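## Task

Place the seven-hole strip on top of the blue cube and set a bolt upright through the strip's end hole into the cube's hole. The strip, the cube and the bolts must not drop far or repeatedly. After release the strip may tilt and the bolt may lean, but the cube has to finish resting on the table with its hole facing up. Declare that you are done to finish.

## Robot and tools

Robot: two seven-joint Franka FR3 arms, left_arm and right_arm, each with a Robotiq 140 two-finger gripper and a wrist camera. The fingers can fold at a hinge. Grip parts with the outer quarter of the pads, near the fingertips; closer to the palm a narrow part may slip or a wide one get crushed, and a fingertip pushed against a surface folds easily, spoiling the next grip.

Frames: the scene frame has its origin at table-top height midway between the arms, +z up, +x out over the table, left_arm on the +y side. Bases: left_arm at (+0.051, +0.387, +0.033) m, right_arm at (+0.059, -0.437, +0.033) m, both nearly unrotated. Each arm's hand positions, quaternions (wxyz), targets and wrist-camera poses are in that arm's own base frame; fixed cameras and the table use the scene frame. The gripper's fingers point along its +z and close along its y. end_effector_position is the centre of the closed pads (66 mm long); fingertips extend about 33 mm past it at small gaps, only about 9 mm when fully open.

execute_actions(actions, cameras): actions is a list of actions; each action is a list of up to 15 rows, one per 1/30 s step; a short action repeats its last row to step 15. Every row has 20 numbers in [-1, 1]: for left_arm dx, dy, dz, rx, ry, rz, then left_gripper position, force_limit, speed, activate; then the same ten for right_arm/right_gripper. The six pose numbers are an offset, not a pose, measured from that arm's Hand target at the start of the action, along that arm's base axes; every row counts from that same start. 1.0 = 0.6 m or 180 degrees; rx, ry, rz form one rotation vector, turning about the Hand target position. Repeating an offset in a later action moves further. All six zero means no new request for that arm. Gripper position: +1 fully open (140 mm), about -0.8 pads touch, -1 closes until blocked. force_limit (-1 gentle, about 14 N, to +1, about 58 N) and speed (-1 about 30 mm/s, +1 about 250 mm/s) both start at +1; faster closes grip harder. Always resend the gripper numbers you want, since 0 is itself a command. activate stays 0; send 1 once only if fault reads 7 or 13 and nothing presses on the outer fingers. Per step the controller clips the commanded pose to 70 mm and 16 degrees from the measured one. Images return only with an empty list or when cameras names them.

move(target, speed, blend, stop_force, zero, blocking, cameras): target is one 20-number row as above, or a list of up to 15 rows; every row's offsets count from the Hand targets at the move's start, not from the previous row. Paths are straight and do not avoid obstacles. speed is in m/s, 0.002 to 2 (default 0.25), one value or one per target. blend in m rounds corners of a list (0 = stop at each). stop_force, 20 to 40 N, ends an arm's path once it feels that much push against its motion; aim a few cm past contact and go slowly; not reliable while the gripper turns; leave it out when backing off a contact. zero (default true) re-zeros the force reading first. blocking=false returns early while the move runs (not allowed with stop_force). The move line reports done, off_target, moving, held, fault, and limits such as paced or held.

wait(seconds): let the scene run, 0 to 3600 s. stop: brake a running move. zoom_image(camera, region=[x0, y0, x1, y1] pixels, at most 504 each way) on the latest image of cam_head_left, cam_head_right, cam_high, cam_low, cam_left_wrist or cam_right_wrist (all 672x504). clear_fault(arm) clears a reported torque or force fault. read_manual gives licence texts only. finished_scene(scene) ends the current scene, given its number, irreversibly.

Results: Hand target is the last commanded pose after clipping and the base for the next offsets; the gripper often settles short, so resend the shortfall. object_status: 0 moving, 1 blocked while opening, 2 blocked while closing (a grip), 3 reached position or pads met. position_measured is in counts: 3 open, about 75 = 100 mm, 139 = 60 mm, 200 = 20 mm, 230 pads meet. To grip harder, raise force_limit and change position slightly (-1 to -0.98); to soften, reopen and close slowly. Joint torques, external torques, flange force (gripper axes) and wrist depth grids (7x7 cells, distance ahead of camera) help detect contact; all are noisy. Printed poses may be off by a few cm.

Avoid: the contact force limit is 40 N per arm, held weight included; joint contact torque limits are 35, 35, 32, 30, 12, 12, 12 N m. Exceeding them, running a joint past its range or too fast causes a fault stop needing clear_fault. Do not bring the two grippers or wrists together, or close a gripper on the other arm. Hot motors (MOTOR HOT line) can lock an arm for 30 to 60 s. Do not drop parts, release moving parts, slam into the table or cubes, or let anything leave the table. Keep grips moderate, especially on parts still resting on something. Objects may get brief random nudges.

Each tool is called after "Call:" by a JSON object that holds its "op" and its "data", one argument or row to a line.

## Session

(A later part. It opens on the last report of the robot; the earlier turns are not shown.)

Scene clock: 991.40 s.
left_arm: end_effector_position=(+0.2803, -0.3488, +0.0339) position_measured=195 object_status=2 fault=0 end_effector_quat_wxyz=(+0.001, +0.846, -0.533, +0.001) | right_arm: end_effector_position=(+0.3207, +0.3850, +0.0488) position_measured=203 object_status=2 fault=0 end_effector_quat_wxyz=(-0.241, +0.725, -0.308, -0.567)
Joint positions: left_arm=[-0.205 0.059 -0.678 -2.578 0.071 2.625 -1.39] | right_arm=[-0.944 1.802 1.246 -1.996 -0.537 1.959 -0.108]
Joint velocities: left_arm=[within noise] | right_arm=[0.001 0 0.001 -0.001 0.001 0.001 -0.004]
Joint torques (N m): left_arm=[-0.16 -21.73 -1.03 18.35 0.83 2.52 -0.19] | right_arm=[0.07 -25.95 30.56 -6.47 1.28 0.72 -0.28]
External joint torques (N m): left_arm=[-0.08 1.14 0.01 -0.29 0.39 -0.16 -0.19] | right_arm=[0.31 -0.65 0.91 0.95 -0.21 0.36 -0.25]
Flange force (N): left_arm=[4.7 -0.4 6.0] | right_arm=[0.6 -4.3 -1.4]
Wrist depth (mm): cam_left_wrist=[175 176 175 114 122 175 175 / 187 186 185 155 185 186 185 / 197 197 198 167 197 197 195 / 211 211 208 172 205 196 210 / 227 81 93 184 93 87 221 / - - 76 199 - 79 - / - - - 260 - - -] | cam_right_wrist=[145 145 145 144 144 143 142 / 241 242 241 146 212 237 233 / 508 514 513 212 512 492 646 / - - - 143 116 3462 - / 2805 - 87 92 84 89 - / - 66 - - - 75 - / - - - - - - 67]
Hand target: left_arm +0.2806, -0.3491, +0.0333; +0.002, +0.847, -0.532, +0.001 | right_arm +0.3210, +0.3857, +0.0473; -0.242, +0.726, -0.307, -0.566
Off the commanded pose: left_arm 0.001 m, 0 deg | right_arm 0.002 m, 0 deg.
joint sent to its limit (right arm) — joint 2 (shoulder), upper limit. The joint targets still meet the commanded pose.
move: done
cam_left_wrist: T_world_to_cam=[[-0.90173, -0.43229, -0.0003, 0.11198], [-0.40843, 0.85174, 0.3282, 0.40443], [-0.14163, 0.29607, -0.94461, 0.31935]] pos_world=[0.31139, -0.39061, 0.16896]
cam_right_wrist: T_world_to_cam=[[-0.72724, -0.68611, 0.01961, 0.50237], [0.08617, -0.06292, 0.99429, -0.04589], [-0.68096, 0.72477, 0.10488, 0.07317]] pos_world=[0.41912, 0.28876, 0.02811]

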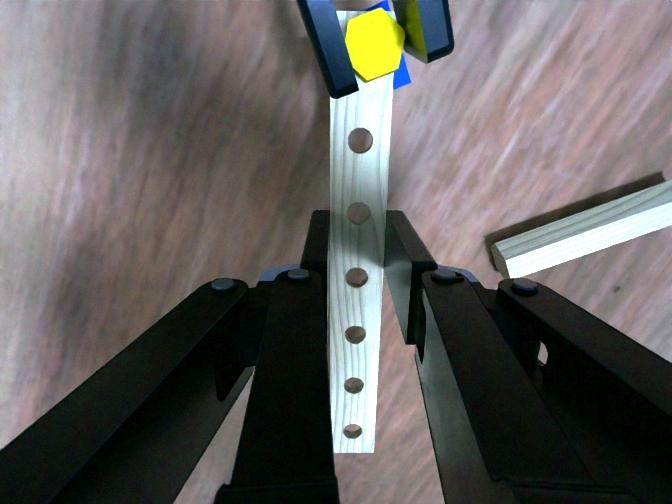

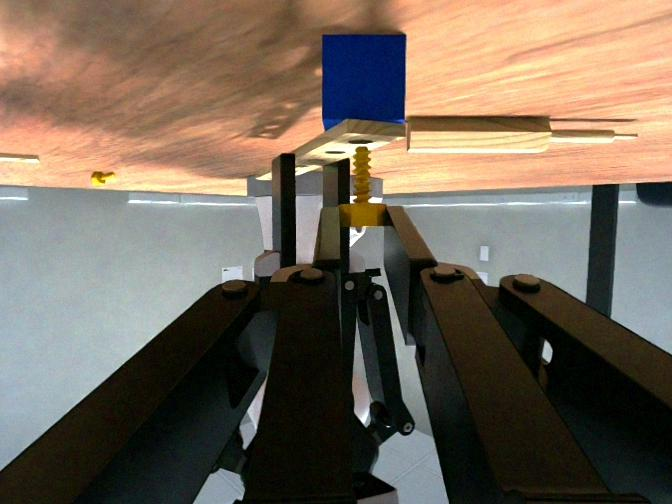

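Call:
{"op": "move", "data": {
  "target": [0,0,0,0,0,0,-1,-0.5,-1,0,0.0028,-0.0006,0.001,0,0,0,-1,-0.5,-1,0],
  "speed": 0.03,
  "cameras": ["cam_left_wrist","cam_right_wrist"]
}}

Call:
{"op": "zoom_image", "data": {
  "camera": "cam_right_wrist",
  "region": [290, 70, 440, 220]
}}

Call:
{"op": "zoom_image", "data": {
  "camera": "cam_left_wrist",
  "region": [310, 0, 430, 120]
}}

Scene clock: 998.20 s.
left_arm: end_effector_position=(+0.2803, -0.3488, +0.0339) position_measured=195 object_status=2 fault=0 end_effector_quat_wxyz=(+0.001, +0.846, -0.533, +0.001) | right_arm: end_effector_position=(+0.3227, +0.3849, +0.0477) position_measured=203 object_status=2 fault=0 end_effector_quat_wxyz=(-0.241, +0.725, -0.309, -0.566)
Joint positions: left_arm=[-0.205 0.059 -0.678 -2.578 0.071 2.625 -1.39] | right_arm=[-0.942 1.802 1.246 -1.991 -0.537 1.959 -0.11]
Joint torques (N m): left_arm=[-0.15 -21.66 -0.99 18.3 0.82 2.54 -0.21] | right_arm=[0.14 -26.11 31.01 -6.43 1.44 0.51 -0.22]
External joint torques (N m): left_arm=[-0.1 1.23 0.02 -0.36 0.38 -0.14 -0.21] | right_arm=[0.11 -0.81 1.43 1.12 -0.04 0.18 -0.19]
Flange force (N): left_arm=[4.7 -0.4 6.3] | right_arm=[0.0 -4.9 -2.8]
Wrist depth (mm): cam_left_wrist=[176 176 176 115 173 175 175 / 187 186 186 155 185 185 185 / 198 197 197 167 197 198 194 / 212 211 208 172 205 197 210 / 227 81 93 184 93 87 222 / - - 76 199 - 79 - / - - - 260 - - -] | cam_right_wrist=[142 143 143 143 143 141 139 / 238 238 237 148 207 232 229 / 703 512 500 196 488 480 622 / 2261 - 3409 142 117 - 876 / - - 87 92 84 89 - / - 66 - - - 75 - / - - - - - - 67]
Hand target: left_arm +0.2806, -0.3491, +0.0333; +0.002, +0.847, -0.532, +0.001 | right_arm +0.3227, +0.3854, +0.0479; -0.242, +0.726, -0.307, -0.566
Off the commanded pose: left_arm 0.001 m, 0 deg | right_arm 0.000 m, 0 deg.
joint sent to its limit (right arm) — joint 2 (shoulder), upper limit. The joint targets still meet the commanded pose.
move: done
cam_left_wrist: T_world_to_cam=[[-0.90173, -0.43229, -0.0003, 0.11198], [-0.40843, 0.85174, 0.3282, 0.40443], [-0.14163, 0.29607, -0.94461, 0.31935]] pos_world=[0.31139, -0.39061, 0.16896]
cam_right_wrist: T_world_to_cam=[[-0.72895, -0.6843, 0.01911, 0.50365], [0.0847, -0.06245, 0.99445, -0.04469], [-0.6793, 0.72652, 0.10348, 0.07361]] pos_world=[0.42092, 0.28838, 0.0272]

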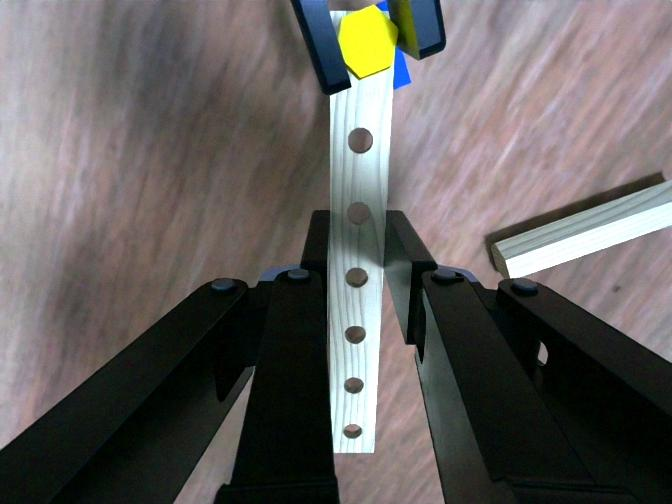

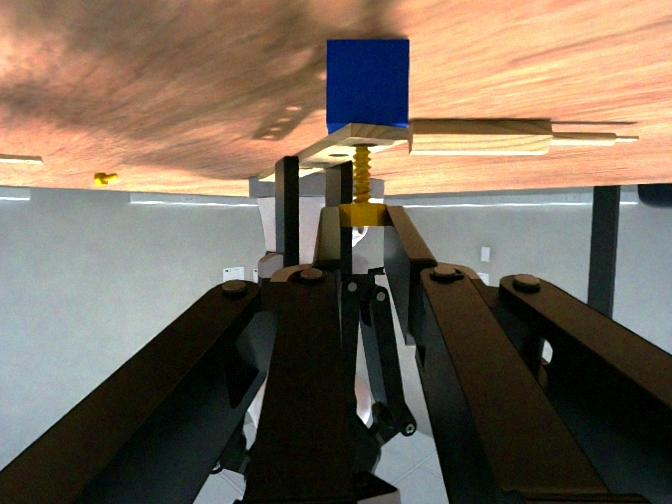

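Scaled by 3.360 from the camera's image (finer frame: 960x720).

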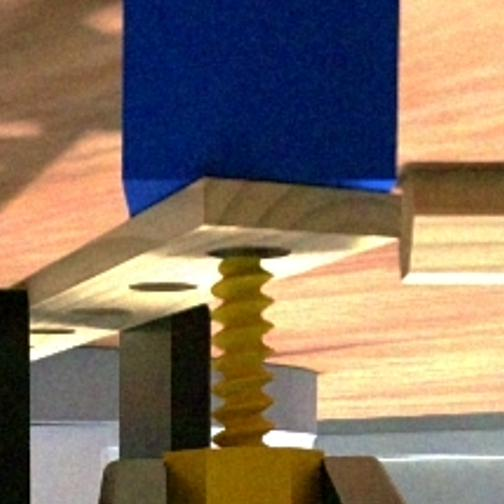

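Scaled by 4.200 from the camera's image (finer frame: 960x720).

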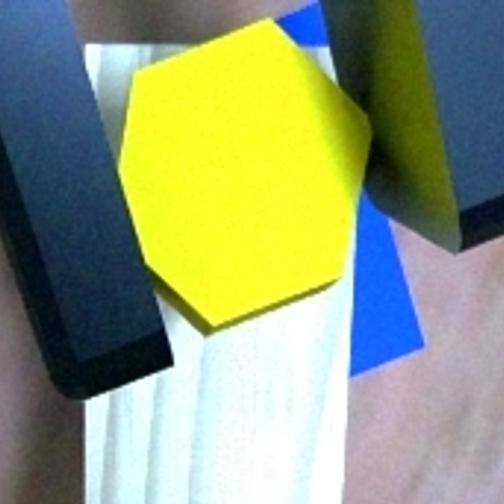

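Call:
{"op": "move", "data": {
  "target": [0,0,0,0,0,0,-1,-0.5,-1,0,-0.0015,-0.0005,0.0005,0,0,0,-1,-0.5,-1,0],
  "speed": 0.03,
  "cameras": ["cam_left_wrist","cam_right_wrist"]
}}

Call:
{"op": "zoom_image", "data": {
  "camera": "cam_right_wrist",
  "region": [290, 70, 440, 220]
}}

Call:
{"op": "zoom_image", "data": {
  "camera": "cam_left_wrist",
  "region": [310, 0, 430, 120]
}}

Scene clock: 1004.97 s.
left_arm: end_effector_position=(+0.2803, -0.3488, +0.0339) position_measured=195 object_status=2 fault=0 end_effector_quat_wxyz=(+0.001, +0.846, -0.533, +0.001) | right_arm: end_effector_position=(+0.3221, +0.3851, +0.0480) position_measured=203 object_status=2 fault=0 end_effector_quat_wxyz=(-0.241, +0.725, -0.309, -0.567)
Joint positions: left_arm=[-0.205 0.059 -0.678 -2.578 0.071 2.625 -1.39] | right_arm=[-0.942 1.802 1.246 -1.992 -0.537 1.959 -0.11]
Joint torques (N m): left_arm=[-0.08 -21.71 -0.96 18.41 0.81 2.52 -0.2] | right_arm=[-0.3 -26.09 31.03 -7.15 1.42 0.51 -0.2]
External joint torques (N m): left_arm=[-0.05 1.18 0.03 -0.22 0.38 -0.15 -0.2] | right_arm=[-0.06 -0.67 1.35 0.21 -0.06 0.14 -0.17]
Flange force (N): left_arm=[5.0 -0.6 6.1] | right_arm=[-1.5 -1.5 -1.5]
Wrist depth (mm): cam_left_wrist=[176 176 176 115 172 175 175 / 186 186 186 155 186 186 186 / 198 198 197 167 197 197 194 / 211 211 209 172 205 197 210 / 227 81 93 184 93 87 222 / - - 76 199 - 79 - / - - - 260 - - -] | cam_right_wrist=[143 143 143 143 142 141 140 / 238 239 238 147 208 232 231 / 703 706 501 213 492 476 631 / 2702 - - 127 117 2805 - / - - 87 92 84 89 - / - 66 - - - 75 - / - - - - - - 67]
Hand target: left_arm +0.2806, -0.3491, +0.0333; +0.002, +0.847, -0.532, +0.001 | right_arm +0.3218, +0.3851, +0.0482; -0.242, +0.726, -0.307, -0.566
Off the commanded pose: left_arm 0.001 m, 0 deg | right_arm 0.000 m, 0 deg.
joint at its limit (right arm) — joint 2 (shoulder), upper limit.
move: done
cam_left_wrist: T_world_to_cam=[[-0.90173, -0.43229, -0.0003, 0.11198], [-0.40843, 0.85174, 0.3282, 0.40443], [-0.14163, 0.29607, -0.94461, 0.31935]] pos_world=[0.31139, -0.39061, 0.16896]
cam_right_wrist: T_world_to_cam=[[-0.72829, -0.68501, 0.01887, 0.50342], [0.08479, -0.06275, 0.99442, -0.04478], [-0.68, 0.72583, 0.10378, 0.07352]] pos_world=[0.42042, 0.28867, 0.0274]

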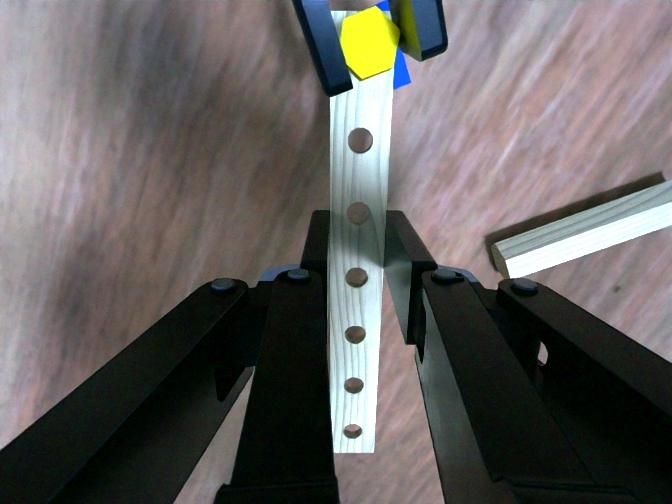

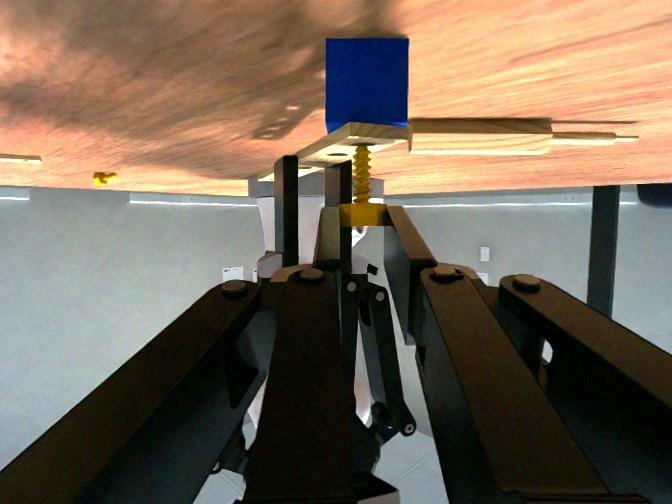

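Scaled by 3.360 from the camera's image (finer frame: 960x720).

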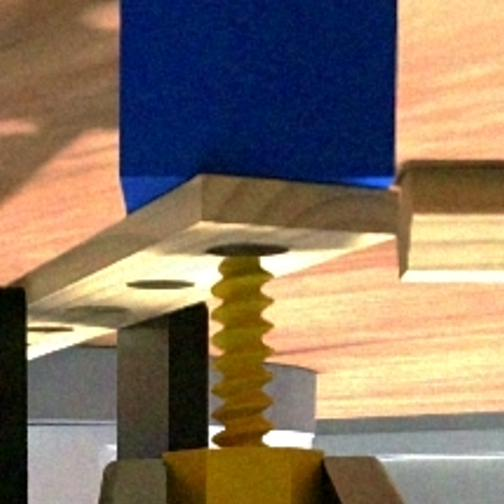

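Scaled by 4.200 from the camera's image (finer frame: 960x720).

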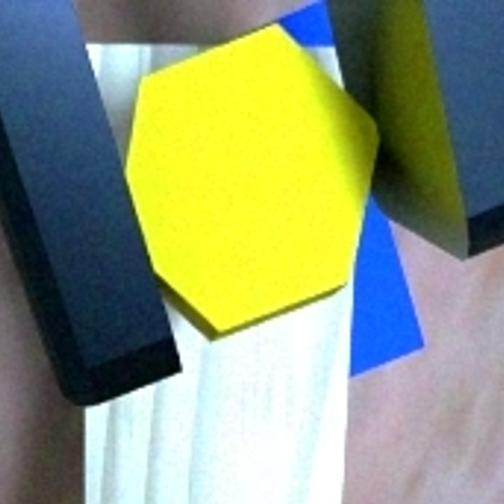

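Call:
{"op": "move", "data": {
  "target": [
    [0,0,0,0,0,0,-1,-0.5,-1,0,0.0,-0.0016,0.0,0,0,0,-1,-0.5,-1,0],
    [0,0,0,0,0,0,-1,-0.5,-1,0,0.0,-0.0016,-0.0075,0,0,0,-1,-0.5,-1,0]
  ],
  "speed": 0.03,
  "cameras": ["cam_left_wrist","cam_right_wrist"]
}}

Call:
{"op": "zoom_image", "data": {
  "camera": "cam_right_wrist",
  "region": [290, 70, 440, 220]
}}

Call:
{"op": "zoom_image", "data": {
  "camera": "cam_left_wrist",
  "region": [310, 0, 430, 120]
}}

Scene clock: 1011.57 s.
left_arm: end_effector_position=(+0.2803, -0.3488, +0.0339) position_measured=195 object_status=2 fault=0 end_effector_quat_wxyz=(+0.001, +0.846, -0.533, +0.001) | right_arm: end_effector_position=(+0.3220, +0.3840, +0.0450) position_measured=203 object_status=2 fault=0 end_effector_quat_wxyz=(-0.241, +0.725, -0.309, -0.567)
Joint positions: left_arm=[-0.205 0.059 -0.678 -2.578 0.071 2.625 -1.39] | right_arm=[-0.943 1.802 1.24 -1.99 -0.537 1.959 -0.116]
Joint velocities: left_arm=[within noise] | right_arm=[0 0 0 -0.001 0 0.001 -0.004]
Joint torques (N m): left_arm=[-0.08 -21.68 -1.06 18.34 0.82 2.54 -0.2] | right_arm=[-0.3 -26.07 30.51 -6.49 1.45 0.52 -0.22]
External joint torques (N m): left_arm=[-0.13 1.21 -0.14 -0.39 0.39 -0.16 -0.2] | right_arm=[-0.15 -0.6 0.76 0.95 -0.04 0.17 -0.2]
Flange force (N): left_arm=[4.5 -0.2 6.1] | right_arm=[0.5 -3.0 -2.1]
Wrist depth (mm): cam_left_wrist=[176 176 176 117 171 175 175 / 186 186 186 155 185 185 186 / 198 198 198 167 197 197 195 / 212 211 208 171 205 196 210 / 227 81 93 184 93 87 222 / - - 76 199 - 79 - / - - - 260 - - -] | cam_right_wrist=[136 136 137 136 136 134 133 / 228 227 228 148 199 222 220 / 483 667 479 192 467 460 607 / 2669 2841 3820 142 148 - 883 / 2669 - 87 92 84 89 - / - 66 - - - 75 - / - - - - - - 67]
Hand target: left_arm +0.2806, -0.3491, +0.0333; +0.002, +0.847, -0.532, +0.001 | right_arm +0.3218, +0.3841, +0.0437; -0.242, +0.726, -0.307, -0.566
Off the commanded pose: left_arm 0.001 m, 0 deg | right_arm 0.001 m, 0 deg.
joint sent to its limit (right arm) — joint 2 (shoulder), upper limit. The joint targets still meet the commanded pose.
move: done
cam_left_wrist: T_world_to_cam=[[-0.90173, -0.43229, -0.0003, 0.11198], [-0.40843, 0.85174, 0.3282, 0.40443], [-0.14163, 0.29607, -0.94461, 0.31935]] pos_world=[0.31139, -0.39061, 0.16896]
cam_right_wrist: T_world_to_cam=[[-0.72844, -0.68485, 0.01883, 0.50259], [0.08474, -0.06279, 0.99442, -0.04182], [-0.67985, 0.72597, 0.10378, 0.07439]] pos_world=[0.42022, 0.28757, 0.0244]

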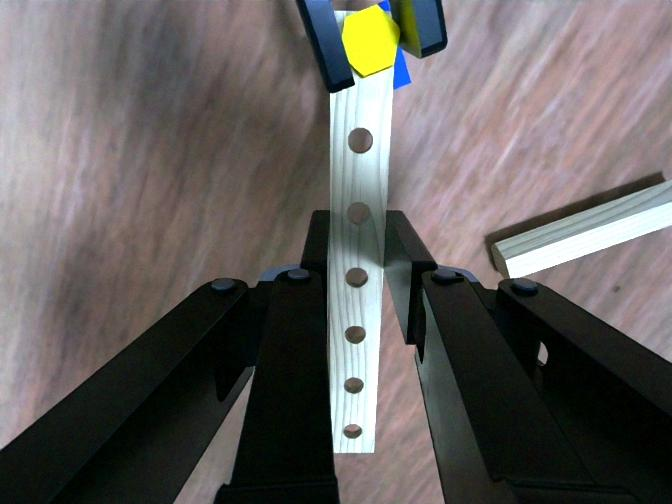

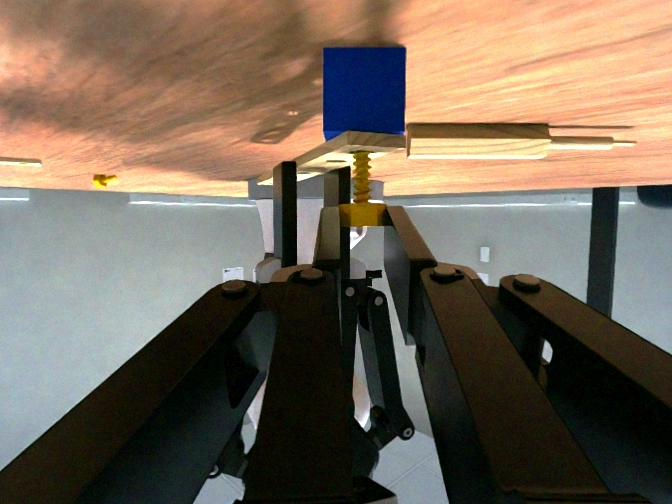

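Scaled by 3.360 from the camera's image (finer frame: 960x720).

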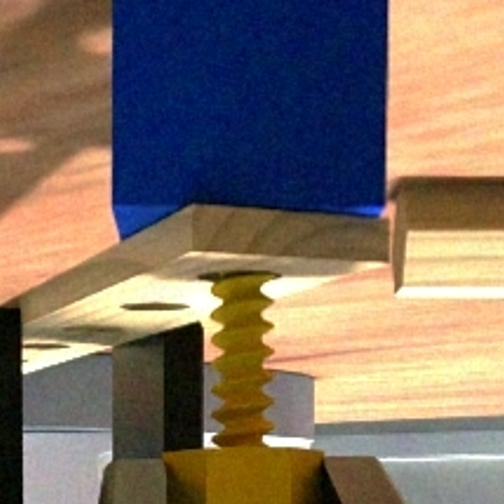

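Scaled by 4.200 from the camera's image (finer frame: 960x720).

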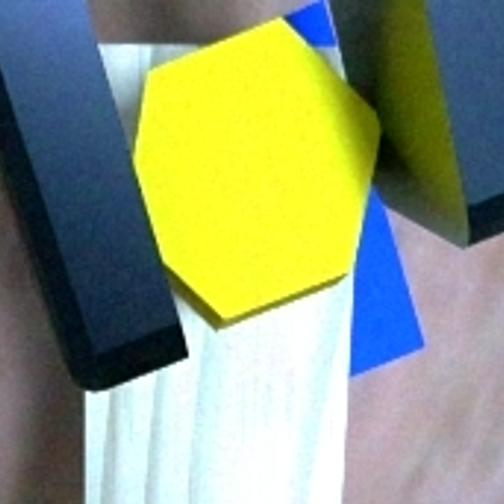

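Call:
{"op": "move", "data": {
  "target": [0,0,0,0,0,0,-1,-0.5,-1,0,0.0,0.0,-0.015,0,0,0,-1,-0.5,-1,0],
  "speed": 0.02,
  "stop_force": 20,
  "cameras": ["cam_left_wrist","cam_right_wrist"]
}}

Call:
{"op": "zoom_image", "data": {
  "camera": "cam_right_wrist",
  "region": [290, 70, 440, 220]
}}

Call:
{"op": "zoom_image", "data": {
  "camera": "cam_left_wrist",
  "region": [310, 0, 430, 120]
}}

Scene clock: 1018.97 s.
left_arm: end_effector_position=(+0.2804, -0.3488, +0.0339) position_measured=195 object_status=2 fault=0 end_effector_quat_wxyz=(+0.001, +0.846, -0.533, +0.001) | right_arm: end_effector_position=(+0.3218, +0.3841, +0.0388) position_measured=203 object_status=2 fault=0 end_effector_quat_wxyz=(-0.242, +0.725, -0.307, -0.567)
Joint positions: left_arm=[-0.205 0.059 -0.678 -2.577 0.071 2.625 -1.39] | right_arm=[-0.936 1.802 1.23 -1.98 -0.533 1.96 -0.134]
Joint torques (N m): left_arm=[-0.07 -21.76 -1.01 18.33 0.81 2.51 -0.17] | right_arm=[0.18 -26.33 28.02 -5.44 0.21 0.91 -0.24]
External joint torques (N m): left_arm=[0.03 1.13 0.05 -0.41 0.37 -0.19 -0.17] | right_arm=[0.28 -0.77 -1.59 2.06 -1.26 0.63 -0.21]
Flange force (N): left_arm=[4.1 -0.5 5.7] | right_arm=[5.7 -4.3 0.3]
Wrist depth (mm): cam_left_wrist=[176 176 175 123 171 175 175 / 187 186 186 155 186 186 186 / 198 198 198 167 198 197 194 / 211 211 208 172 205 197 210 / 226 81 93 184 93 87 222 / - - 76 199 - 79 - / - - - 260 - - -] | cam_right_wrist=[- 123 123 123 122 120 119 / 207 207 206 148 179 199 196 / 639 588 442 165 571 269 534 / - 3035 3517 142 117 2518 2462 / - 76 87 92 84 89 - / - 66 - - - 75 - / - - - - - - 67]
Hand target: left_arm +0.2806, -0.3491, +0.0333; +0.002, +0.847, -0.532, +0.001 | right_arm +0.3218, +0.3841, +0.0347; -0.242, +0.726, -0.307, -0.566
Off the commanded pose: left_arm 0.001 m, 0 deg | right_arm 0.004 m, 0 deg.
joint sent to its limit (right arm) — joint 2 (shoulder), upper limit. The joint targets still meet the commanded pose.
move: off_target (right_arm)
cam_left_wrist: T_world_to_cam=[[-0.90165, -0.43246, -0.00031, 0.11194], [-0.40861, 0.8517, 0.32809, 0.40458], [-0.14161, 0.29595, -0.94465, 0.31944]] pos_world=[0.31149, -0.39071, 0.16906]
cam_right_wrist: T_world_to_cam=[[-0.72701, -0.68646, 0.01526, 0.50299], [0.08394, -0.06679, 0.99423, -0.03384], [-0.68148, 0.7241, 0.10618, 0.07603]] pos_world=[0.42033, 0.28797, 0.01789]

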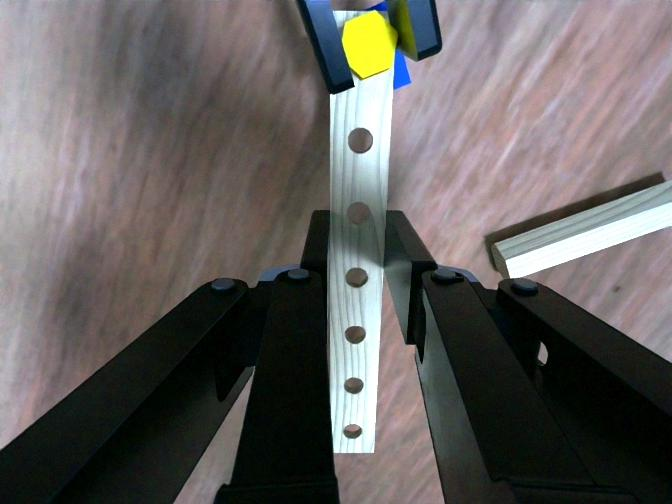

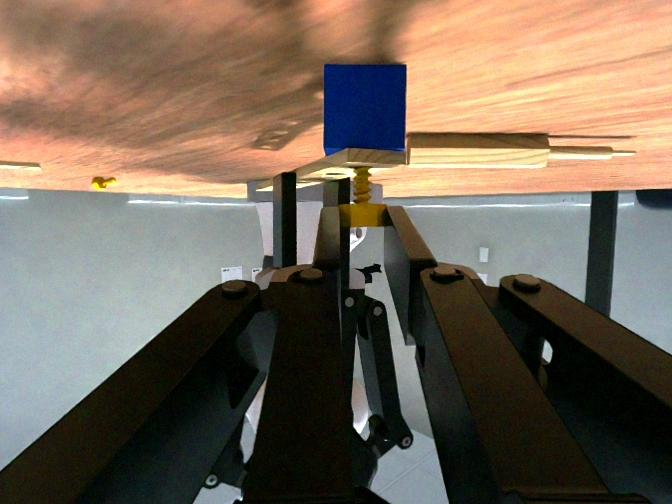

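Scaled by 3.360 from the camera's image (finer frame: 960x720).

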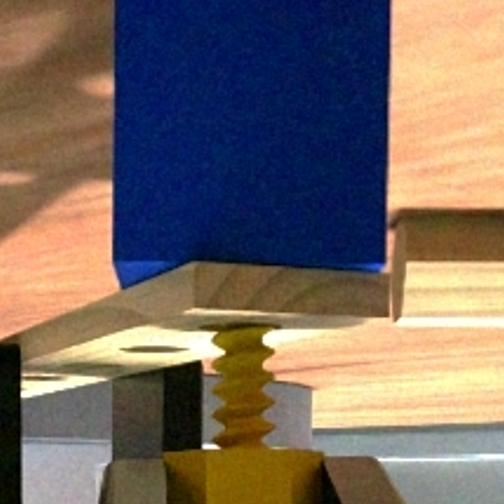

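Scaled by 4.200 from the camera's image (finer frame: 960x720).

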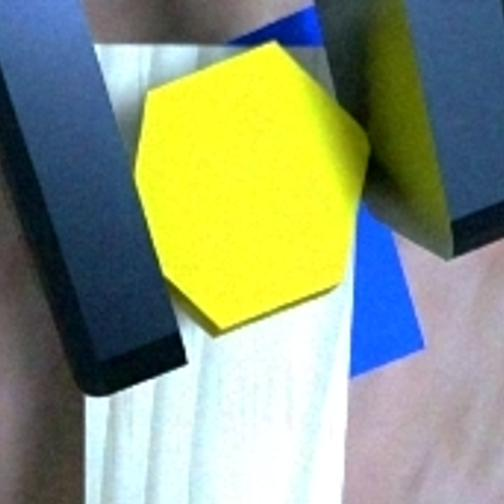

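Call:
{"op": "move", "data": {
  "target": [
    [0,0,0,0,0,0,-1,-0.5,-1,0,0.0025,0.0,-0.006,0,0,0,-1,-0.5,-1,0],
    [0,0,0,0,0,0,-1,-0.5,-1,0,0.0,0.0025,-0.006,0,0,0,-1,-0.5,-1,0],
    [0,0,0,0,0,0,-1,-0.5,-1,0,-0.0025,0.0,-0.006,0,0,0,-1,-0.5,-1,0],
    [0,0,0,0,0,0,-1,-0.5,-1,0,0.0,-0.0025,-0.006,0,0,0,-1,-0.5,-1,0],
    [0,0,0,0,0,0,-1,-0.5,-1,0,0.0,0.0,-0.006,0,0,0,-1,-0.5,-1,0]
  ],
  "speed": 0.01,
  "blend": 0.0005,
  "cameras": ["cam_left_wrist","cam_right_wrist"]
}}

Call:
{"op": "zoom_image", "data": {
  "camera": "cam_right_wrist",
  "region": [290, 70, 440, 220]
}}

Scene clock: 1037.73 s.
left_arm: end_effector_position=(+0.2804, -0.3488, +0.0339) position_measured=195 object_status=2 fault=0 end_effector_quat_wxyz=(+0.001, +0.846, -0.533, +0.001) | right_arm: end_effector_position=(+0.3215, +0.3846, +0.0385) position_measured=203 object_status=2 fault=0 end_effector_quat_wxyz=(-0.243, +0.723, -0.306, -0.569)
Joint positions: left_arm=[-0.205 0.059 -0.678 -2.577 0.071 2.625 -1.39] | right_arm=[-0.934 1.802 1.227 -1.977 -0.526 1.96 -0.14]
Joint torques (N m): left_arm=[-0.14 -21.75 -1.13 18.27 0.8 2.51 -0.13] | right_arm=[0.63 -26.39 26.04 -4.41 -1.25 1.32 -0.24]
External joint torques (N m): left_arm=[-0.13 1.15 -0.16 -0.38 0.37 -0.16 -0.13] | right_arm=[0.73 -0.75 -3.55 3.05 -2.71 1.06 -0.21]
Flange force (N): left_arm=[4.1 -0.2 5.5] | right_arm=[10.4 -5.7 2.7]
Wrist depth (mm): cam_left_wrist=[176 176 175 123 171 175 175 / 186 186 186 155 186 186 185 / 198 198 198 167 198 197 194 / 211 211 208 171 205 196 210 / 227 81 93 184 93 87 222 / - - 76 199 - 79 - / - - - 261 - - -] | cam_right_wrist=[123 123 123 122 121 120 118 / 207 207 206 147 179 199 196 / 460 466 455 164 273 577 548 / 2435 2547 - 142 116 2915 2332 / - 76 87 92 84 89 - / - 66 - - - 75 - / - - - - - - 67]
Hand target: left_arm +0.2806, -0.3491, +0.0333; +0.002, +0.847, -0.532, +0.001 | right_arm +0.3218, +0.3841, +0.0311; -0.242, +0.726, -0.307, -0.566
Off the commanded pose: left_arm 0.001 m, 0 deg | right_arm 0.007 m, 0 deg.
joint sent to its limit (right arm) — joint 2 (shoulder), upper limit. The joint targets still meet the commanded pose.
move: off_target (right_arm)
cam_left_wrist: T_world_to_cam=[[-0.90162, -0.43253, -0.00034, 0.11191], [-0.40869, 0.85166, 0.32809, 0.40459], [-0.14161, 0.29595, -0.94465, 0.31944]] pos_world=[0.31149, -0.39071, 0.16906]
cam_right_wrist: T_world_to_cam=[[-0.72672, -0.68677, 0.01466, 0.50318], [0.08717, -0.07103, 0.99366, -0.03282], [-0.68138, 0.72339, 0.11148, 0.07557]] pos_world=[0.42002, 0.28857, 0.01681]

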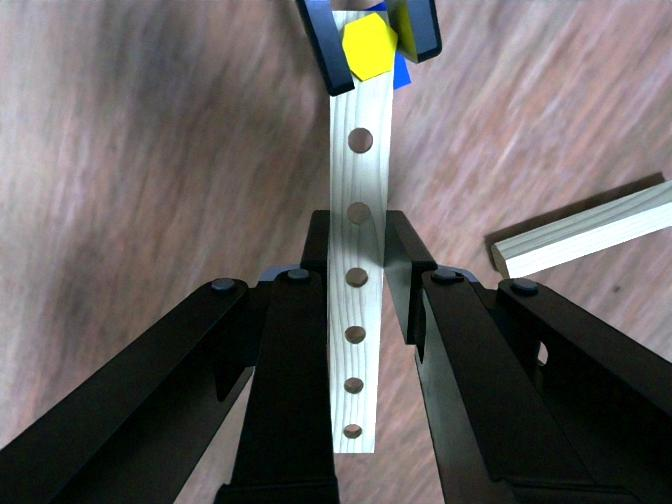

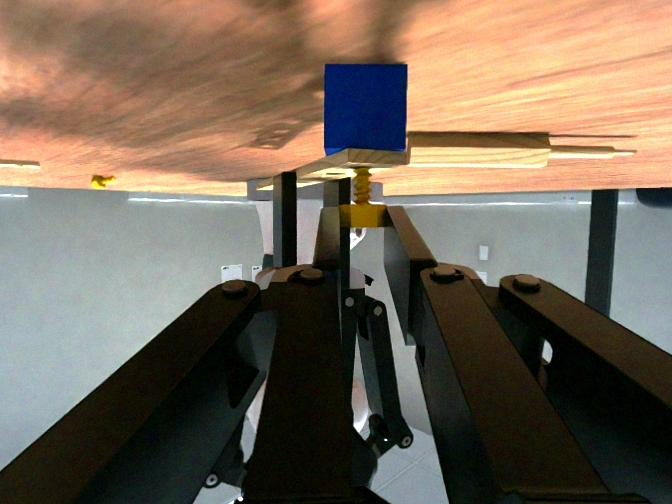

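Scaled by 3.360 from the camera's image (finer frame: 960x720).

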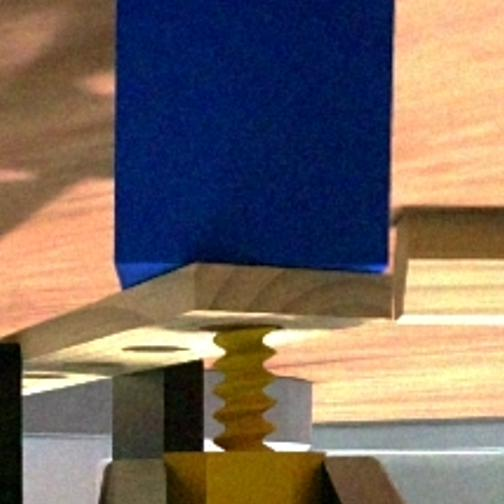

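Call:
{"op": "move", "data": {
  "target": [
    [0,0,0,0,0,0,-1,-0.5,-1,0,0,0,0.02,0,0,0,-1,-0.5,-1,0],
    [0,0,0,0,0,0,-1,-0.5,-1,0,-0.0023,0.0024,0.0225,-0.010,-0.0096,0,-1,-0.5,-1,0]
  ],
  "speed": 0.03,
  "cameras": ["cam_left_wrist","cam_right_wrist"]
}}

Call:
{"op": "zoom_image", "data": {
  "camera": "cam_right_wrist",
  "region": [310, 110, 410, 240]
}}

Call:
{"op": "zoom_image", "data": {
  "camera": "cam_left_wrist",
  "region": [310, 0, 430, 120]
}}

Scene clock: 1063.37 s.
left_arm: end_effector_position=(+0.2805, -0.3490, +0.0340) position_measured=195 object_status=2 fault=0 end_effector_quat_wxyz=(+0.001, +0.846, -0.533, +0.001) | right_arm: end_effector_position=(+0.3202, +0.3846, +0.0443) position_measured=203 object_status=2 fault=0 end_effector_quat_wxyz=(-0.237, +0.738, -0.310, -0.551)
Joint positions: left_arm=[-0.205 0.059 -0.678 -2.577 0.071 2.626 -1.39] | right_arm=[-0.934 1.751 1.237 -2.019 -0.532 1.994 -0.12]
Joint velocities: left_arm=[within noise] | right_arm=[0.001 -0.001 0 -0.001 0 0.005 0.005]
Joint torques (N m): left_arm=[-0.26 -21.84 -1.11 18.17 0.75 2.43 -0.1] | right_arm=[0.06 -26.98 31.11 -6.22 1.33 0.8 0.22]
External joint torques (N m): left_arm=[-0.25 1.06 -0.14 -0.48 0.32 -0.25 -0.1] | right_arm=[0.13 -1.5 1.39 0.29 -0.05 0.36 0.25]
Flange force (N): left_arm=[3.4 0.0 4.8] | right_arm=[-2.7 -1.7 -1.3]
Wrist depth (mm): cam_left_wrist=[176 176 176 118 125 175 175 / 186 186 186 155 186 185 186 / 198 198 198 167 197 197 195 / 211 211 208 172 205 197 211 / 227 81 93 184 93 87 222 / - - 76 199 - 79 - / - - - 259 - - -] | cam_right_wrist=[137 137 137 136 134 132 130 / 219 217 216 148 210 208 205 / 529 525 402 213 476 459 449 / - - - 143 125 2915 872 / 2669 - 87 92 84 89 - / - 66 - - - 75 - / - - - - - - 67]
Hand target: left_arm +0.2806, -0.3491, +0.0333; +0.002, +0.847, -0.532, +0.001 | right_arm +0.3204, +0.3855, +0.0446; -0.236, +0.738, -0.312, -0.550
Off the commanded pose: left_arm 0.001 m, 0 deg | right_arm 0.001 m, 0 deg.
move: done
cam_left_wrist: T_world_to_cam=[[-0.90141, -0.43298, -0.00043, 0.11173], [-0.40923, 0.85164, 0.32746, 0.40498], [-0.14142, 0.29535, -0.94486, 0.31923]] pos_world=[0.31159, -0.39081, 0.16906]
cam_right_wrist: T_world_to_cam=[[-0.72652, -0.68707, 0.01065, 0.5024], [0.05094, -0.03839, 0.99796, -0.03967], [-0.68526, 0.72558, 0.06289, 0.07656]] pos_world=[0.41948, 0.28811, 0.02942]

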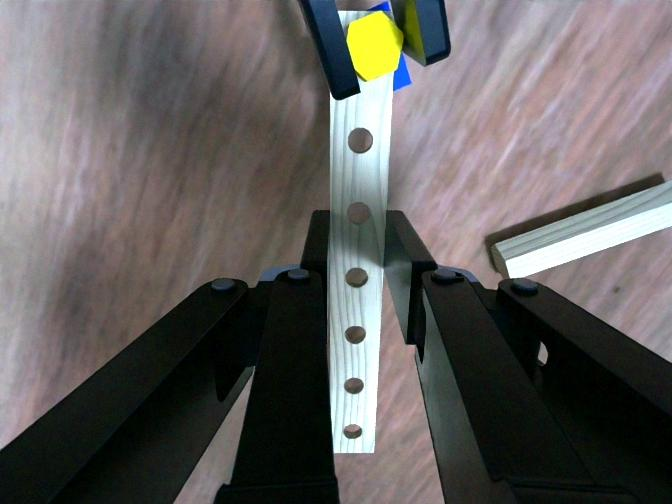

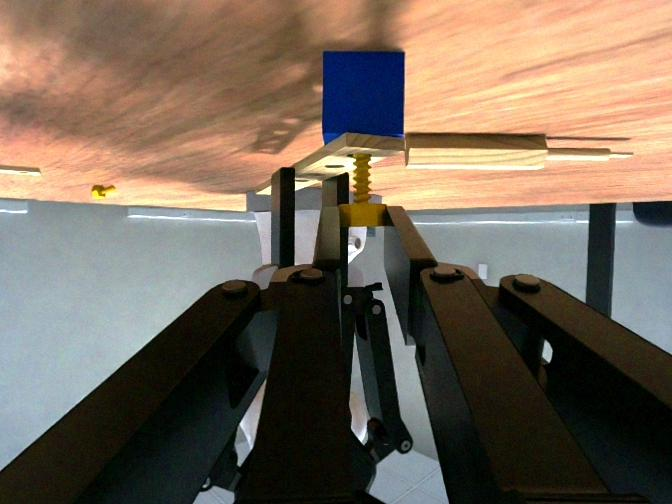

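Scaled by 3.877 from the camera's image (finer frame: 960x720).

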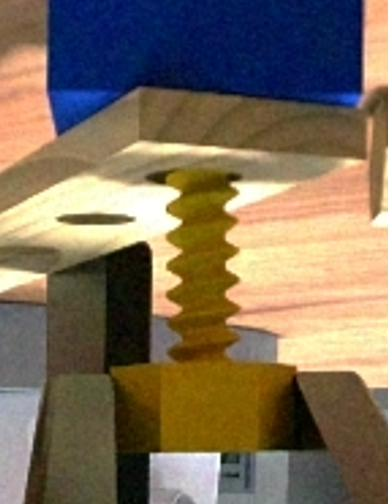

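Scaled by 4.200 from the camera's image (finer frame: 960x720).

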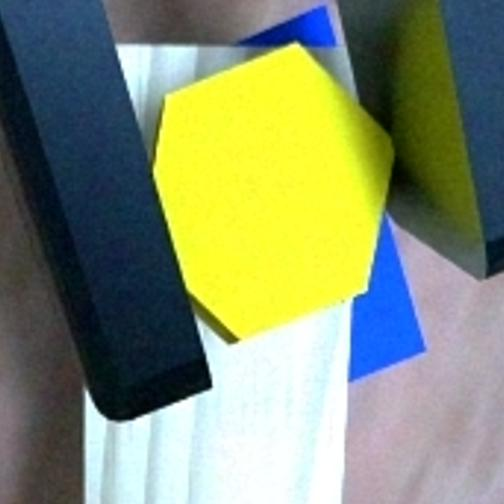

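Call:
{"op": "move", "data": {
  "target": [0,0,0,0,0,0,-1,-0.5,-1,0,0.0023,-0.0007,0.0013,-0.006,-0.0058,0,-1,-0.5,-1,0],
  "speed": 0.03,
  "cameras": ["cam_left_wrist","cam_right_wrist"]
}}

Call:
{"op": "zoom_image", "data": {
  "camera": "cam_right_wrist",
  "region": [310, 110, 410, 240]
}}

Call:
{"op": "zoom_image", "data": {
  "camera": "cam_left_wrist",
  "region": [310, 0, 430, 120]
}}

Scene clock: 1079.63 s.
left_arm: end_effector_position=(+0.2805, -0.3491, +0.0340) position_measured=195 object_status=2 fault=0 end_effector_quat_wxyz=(+0.001, +0.846, -0.533, +0.001) | right_arm: end_effector_position=(+0.3208, +0.3845, +0.0452) position_measured=203 object_status=2 fault=0 end_effector_quat_wxyz=(-0.232, +0.745, -0.313, -0.542)
Joint positions: left_arm=[-0.205 0.059 -0.678 -2.577 0.071 2.626 -1.391] | right_arm=[-0.929 1.727 1.242 -2.031 -0.536 2.006 -0.109]
Joint velocities: left_arm=[within noise] | right_arm=[-0.001 -0.002 0 0 0 0.004 0.004]
Joint torques (N m): left_arm=[-0.29 -21.92 -1.14 18.2 0.77 2.42 -0.15] | right_arm=[-0.23 -27.6 31.33 -5.01 1.22 1.02 0.23]
External joint torques (N m): left_arm=[-0.28 0.92 -0.17 -0.44 0.34 -0.26 -0.16] | right_arm=[-0.16 -1.94 1.38 0.98 -0.13 0.48 0.26]
Flange force (N): left_arm=[3.4 0.2 4.5] | right_arm=[-2.0 -2.6 -2.2]
Wrist depth (mm): cam_left_wrist=[176 175 175 119 172 175 175 / 186 186 186 155 186 186 186 / 199 198 198 167 197 197 195 / 211 211 208 172 205 197 210 / 226 81 93 184 93 87 222 / - - 76 199 - 79 - / - - - 259 - - -] | cam_right_wrist=[139 139 139 138 137 134 133 / 216 214 213 150 207 204 203 / 469 469 373 194 434 424 410 / - 2915 - 142 117 - 2408 / - 76 87 92 84 89 - / - 66 - - - 75 - / - - - - - - 67]
Hand target: left_arm +0.2806, -0.3491, +0.0333; +0.002, +0.847, -0.532, +0.001 | right_arm +0.3218, +0.3851, +0.0454; -0.231, +0.745, -0.315, -0.540
Off the commanded pose: left_arm 0.001 m, 0 deg | right_arm 0.001 m, 0 deg.
move: done
cam_left_wrist: T_world_to_cam=[[-0.90136, -0.43307, -0.00042, 0.11168], [-0.40933, 0.85163, 0.32738, 0.40498], [-0.14142, 0.29526, -0.94489, 0.31929]] pos_world=[0.31159, -0.39081, 0.16916]
cam_right_wrist: T_world_to_cam=[[-0.72598, -0.68763, 0.01118, 0.50272], [0.03396, -0.01961, 0.99923, -0.04245], [-0.68688, 0.7258, 0.03759, 0.07864]] pos_world=[0.42042, 0.28777, 0.03384]

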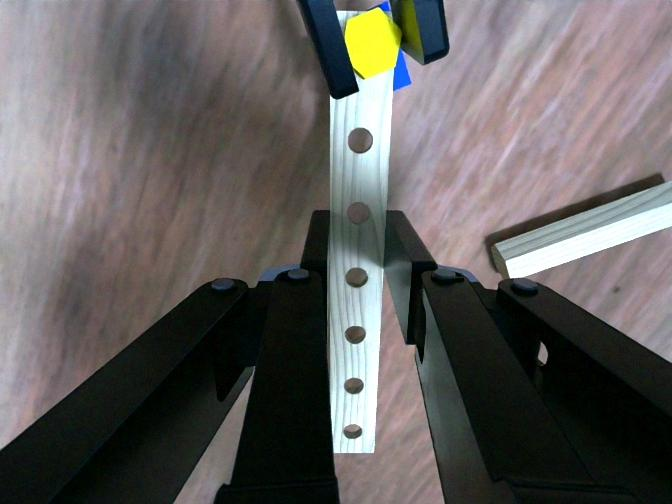

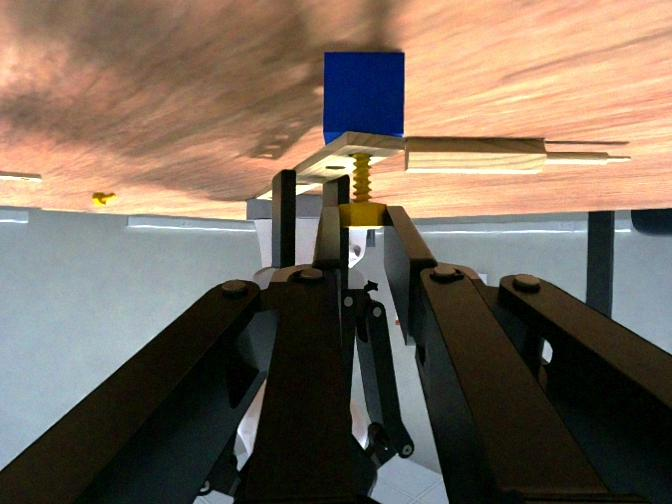

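Scaled by 3.877 from the camera's image (finer frame: 960x720).

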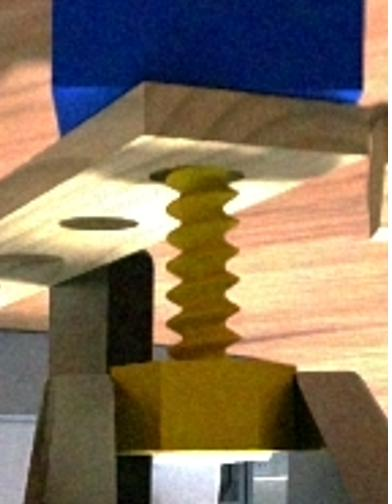

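Scaled by 4.200 from the camera's image (finer frame: 960x720).

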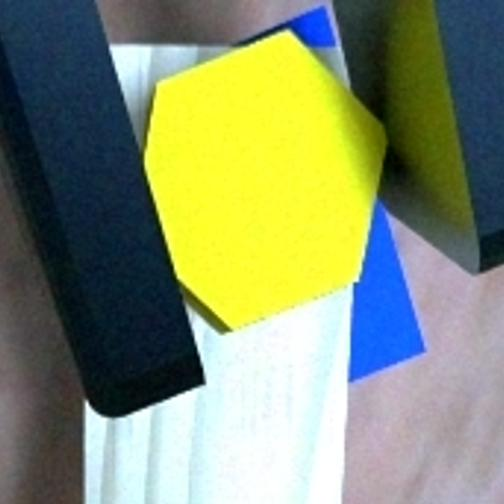

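Call:
{"op": "move", "data": {
  "target": [0,0,0,0,0,0,-1,-0.5,-1,0,0.0016,0.0004,0.0,0,0,0,-1,-0.5,-1,0],
  "speed": 0.03,
  "cameras": ["cam_left_wrist","cam_right_wrist"]
}}

Call:
{"op": "zoom_image", "data": {
  "camera": "cam_right_wrist",
  "region": [310, 110, 410, 240]
}}

Call:
{"op": "zoom_image", "data": {
  "camera": "cam_left_wrist",
  "region": [310, 0, 430, 120]
}}

Scene clock: 1085.33 s.
left_arm: end_effector_position=(+0.2805, -0.3491, +0.0340) position_measured=195 object_status=2 fault=0 end_effector_quat_wxyz=(+0.001, +0.846, -0.533, +0.001) | right_arm: end_effector_position=(+0.3210, +0.3850, +0.0451) position_measured=203 object_status=2 fault=0 end_effector_quat_wxyz=(-0.232, +0.745, -0.313, -0.542)
Joint positions: left_arm=[-0.205 0.059 -0.678 -2.577 0.071 2.626 -1.391] | right_arm=[-0.927 1.727 1.242 -2.03 -0.536 2.007 -0.108]
Joint torques (N m): left_arm=[-0.25 -21.79 -1.2 18.22 0.78 2.41 -0.15] | right_arm=[-0.06 -27.19 31.72 -4.78 1.26 0.84 0.19]
External joint torques (N m): left_arm=[-0.07 1.22 -0.06 -0.57 0.34 -0.3 -0.15] | right_arm=[0.19 -1.44 1.77 1.08 -0.08 0.28 0.22]
Flange force (N): left_arm=[3.8 -0.3 5.5] | right_arm=[-1.7 -4.7 -2.7]
Wrist depth (mm): cam_left_wrist=[176 175 175 119 173 175 175 / 186 186 186 155 186 185 185 / 198 198 198 167 197 197 194 / 211 211 208 172 205 197 211 / 227 81 93 184 93 87 223 / - - 76 198 - 79 - / - - - 260 - - -] | cam_right_wrist=[139 139 138 138 137 135 133 / 213 214 212 149 189 206 202 / 464 457 369 194 434 423 412 / - - 4616 142 117 2547 2090 / - - 87 92 84 89 - / - 66 - - - 75 - / - - - - - - 67]
Hand target: left_arm +0.2806, -0.3491, +0.0333; +0.002, +0.847, -0.532, +0.001 | right_arm +0.3228, +0.3854, +0.0454; -0.231, +0.745, -0.315, -0.540
Off the commanded pose: left_arm 0.001 m, 0 deg | right_arm 0.002 m, 0 deg.
move: done
cam_left_wrist: T_world_to_cam=[[-0.90136, -0.43307, -0.00042, 0.11168], [-0.40933, 0.85163, 0.32738, 0.40498], [-0.14142, 0.29526, -0.94489, 0.31929]] pos_world=[0.31159, -0.39081, 0.16916]
cam_right_wrist: T_world_to_cam=[[-0.72594, -0.68764, 0.01229, 0.50315], [0.03428, -0.01834, 0.99924, -0.04285], [-0.6869, 0.72582, 0.03689, 0.0783]] pos_world=[0.42052, 0.28837, 0.03374]

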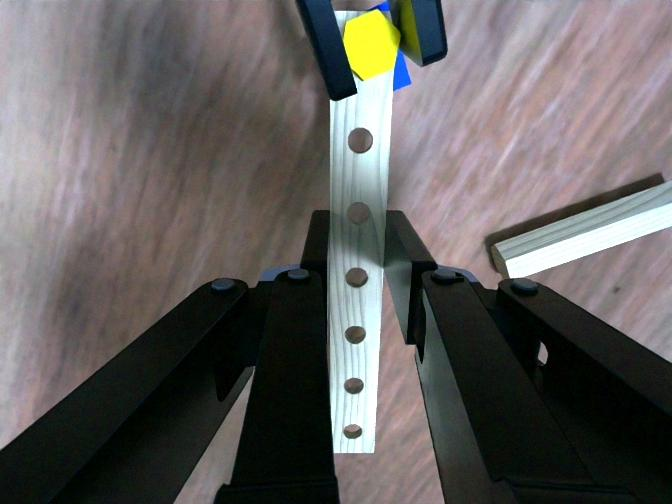

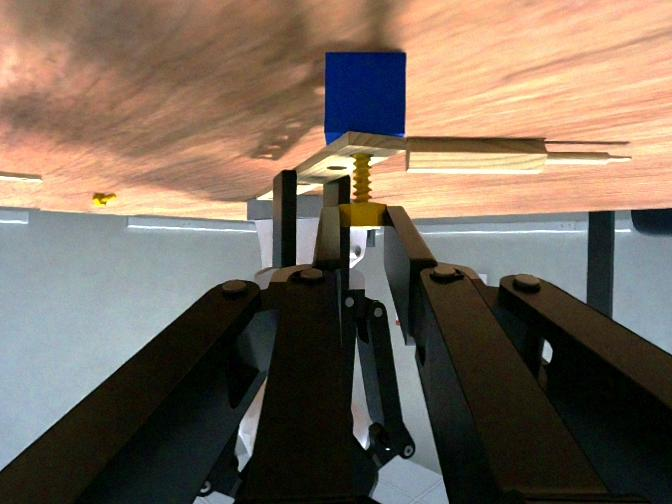

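Scaled by 3.877 from the camera's image (finer frame: 960x720).

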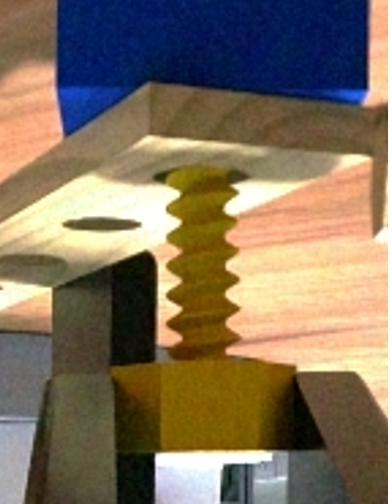

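Scaled by 4.200 from the camera's image (finer frame: 960x720).

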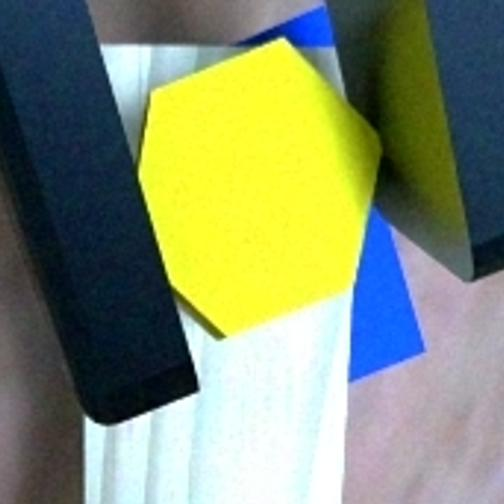

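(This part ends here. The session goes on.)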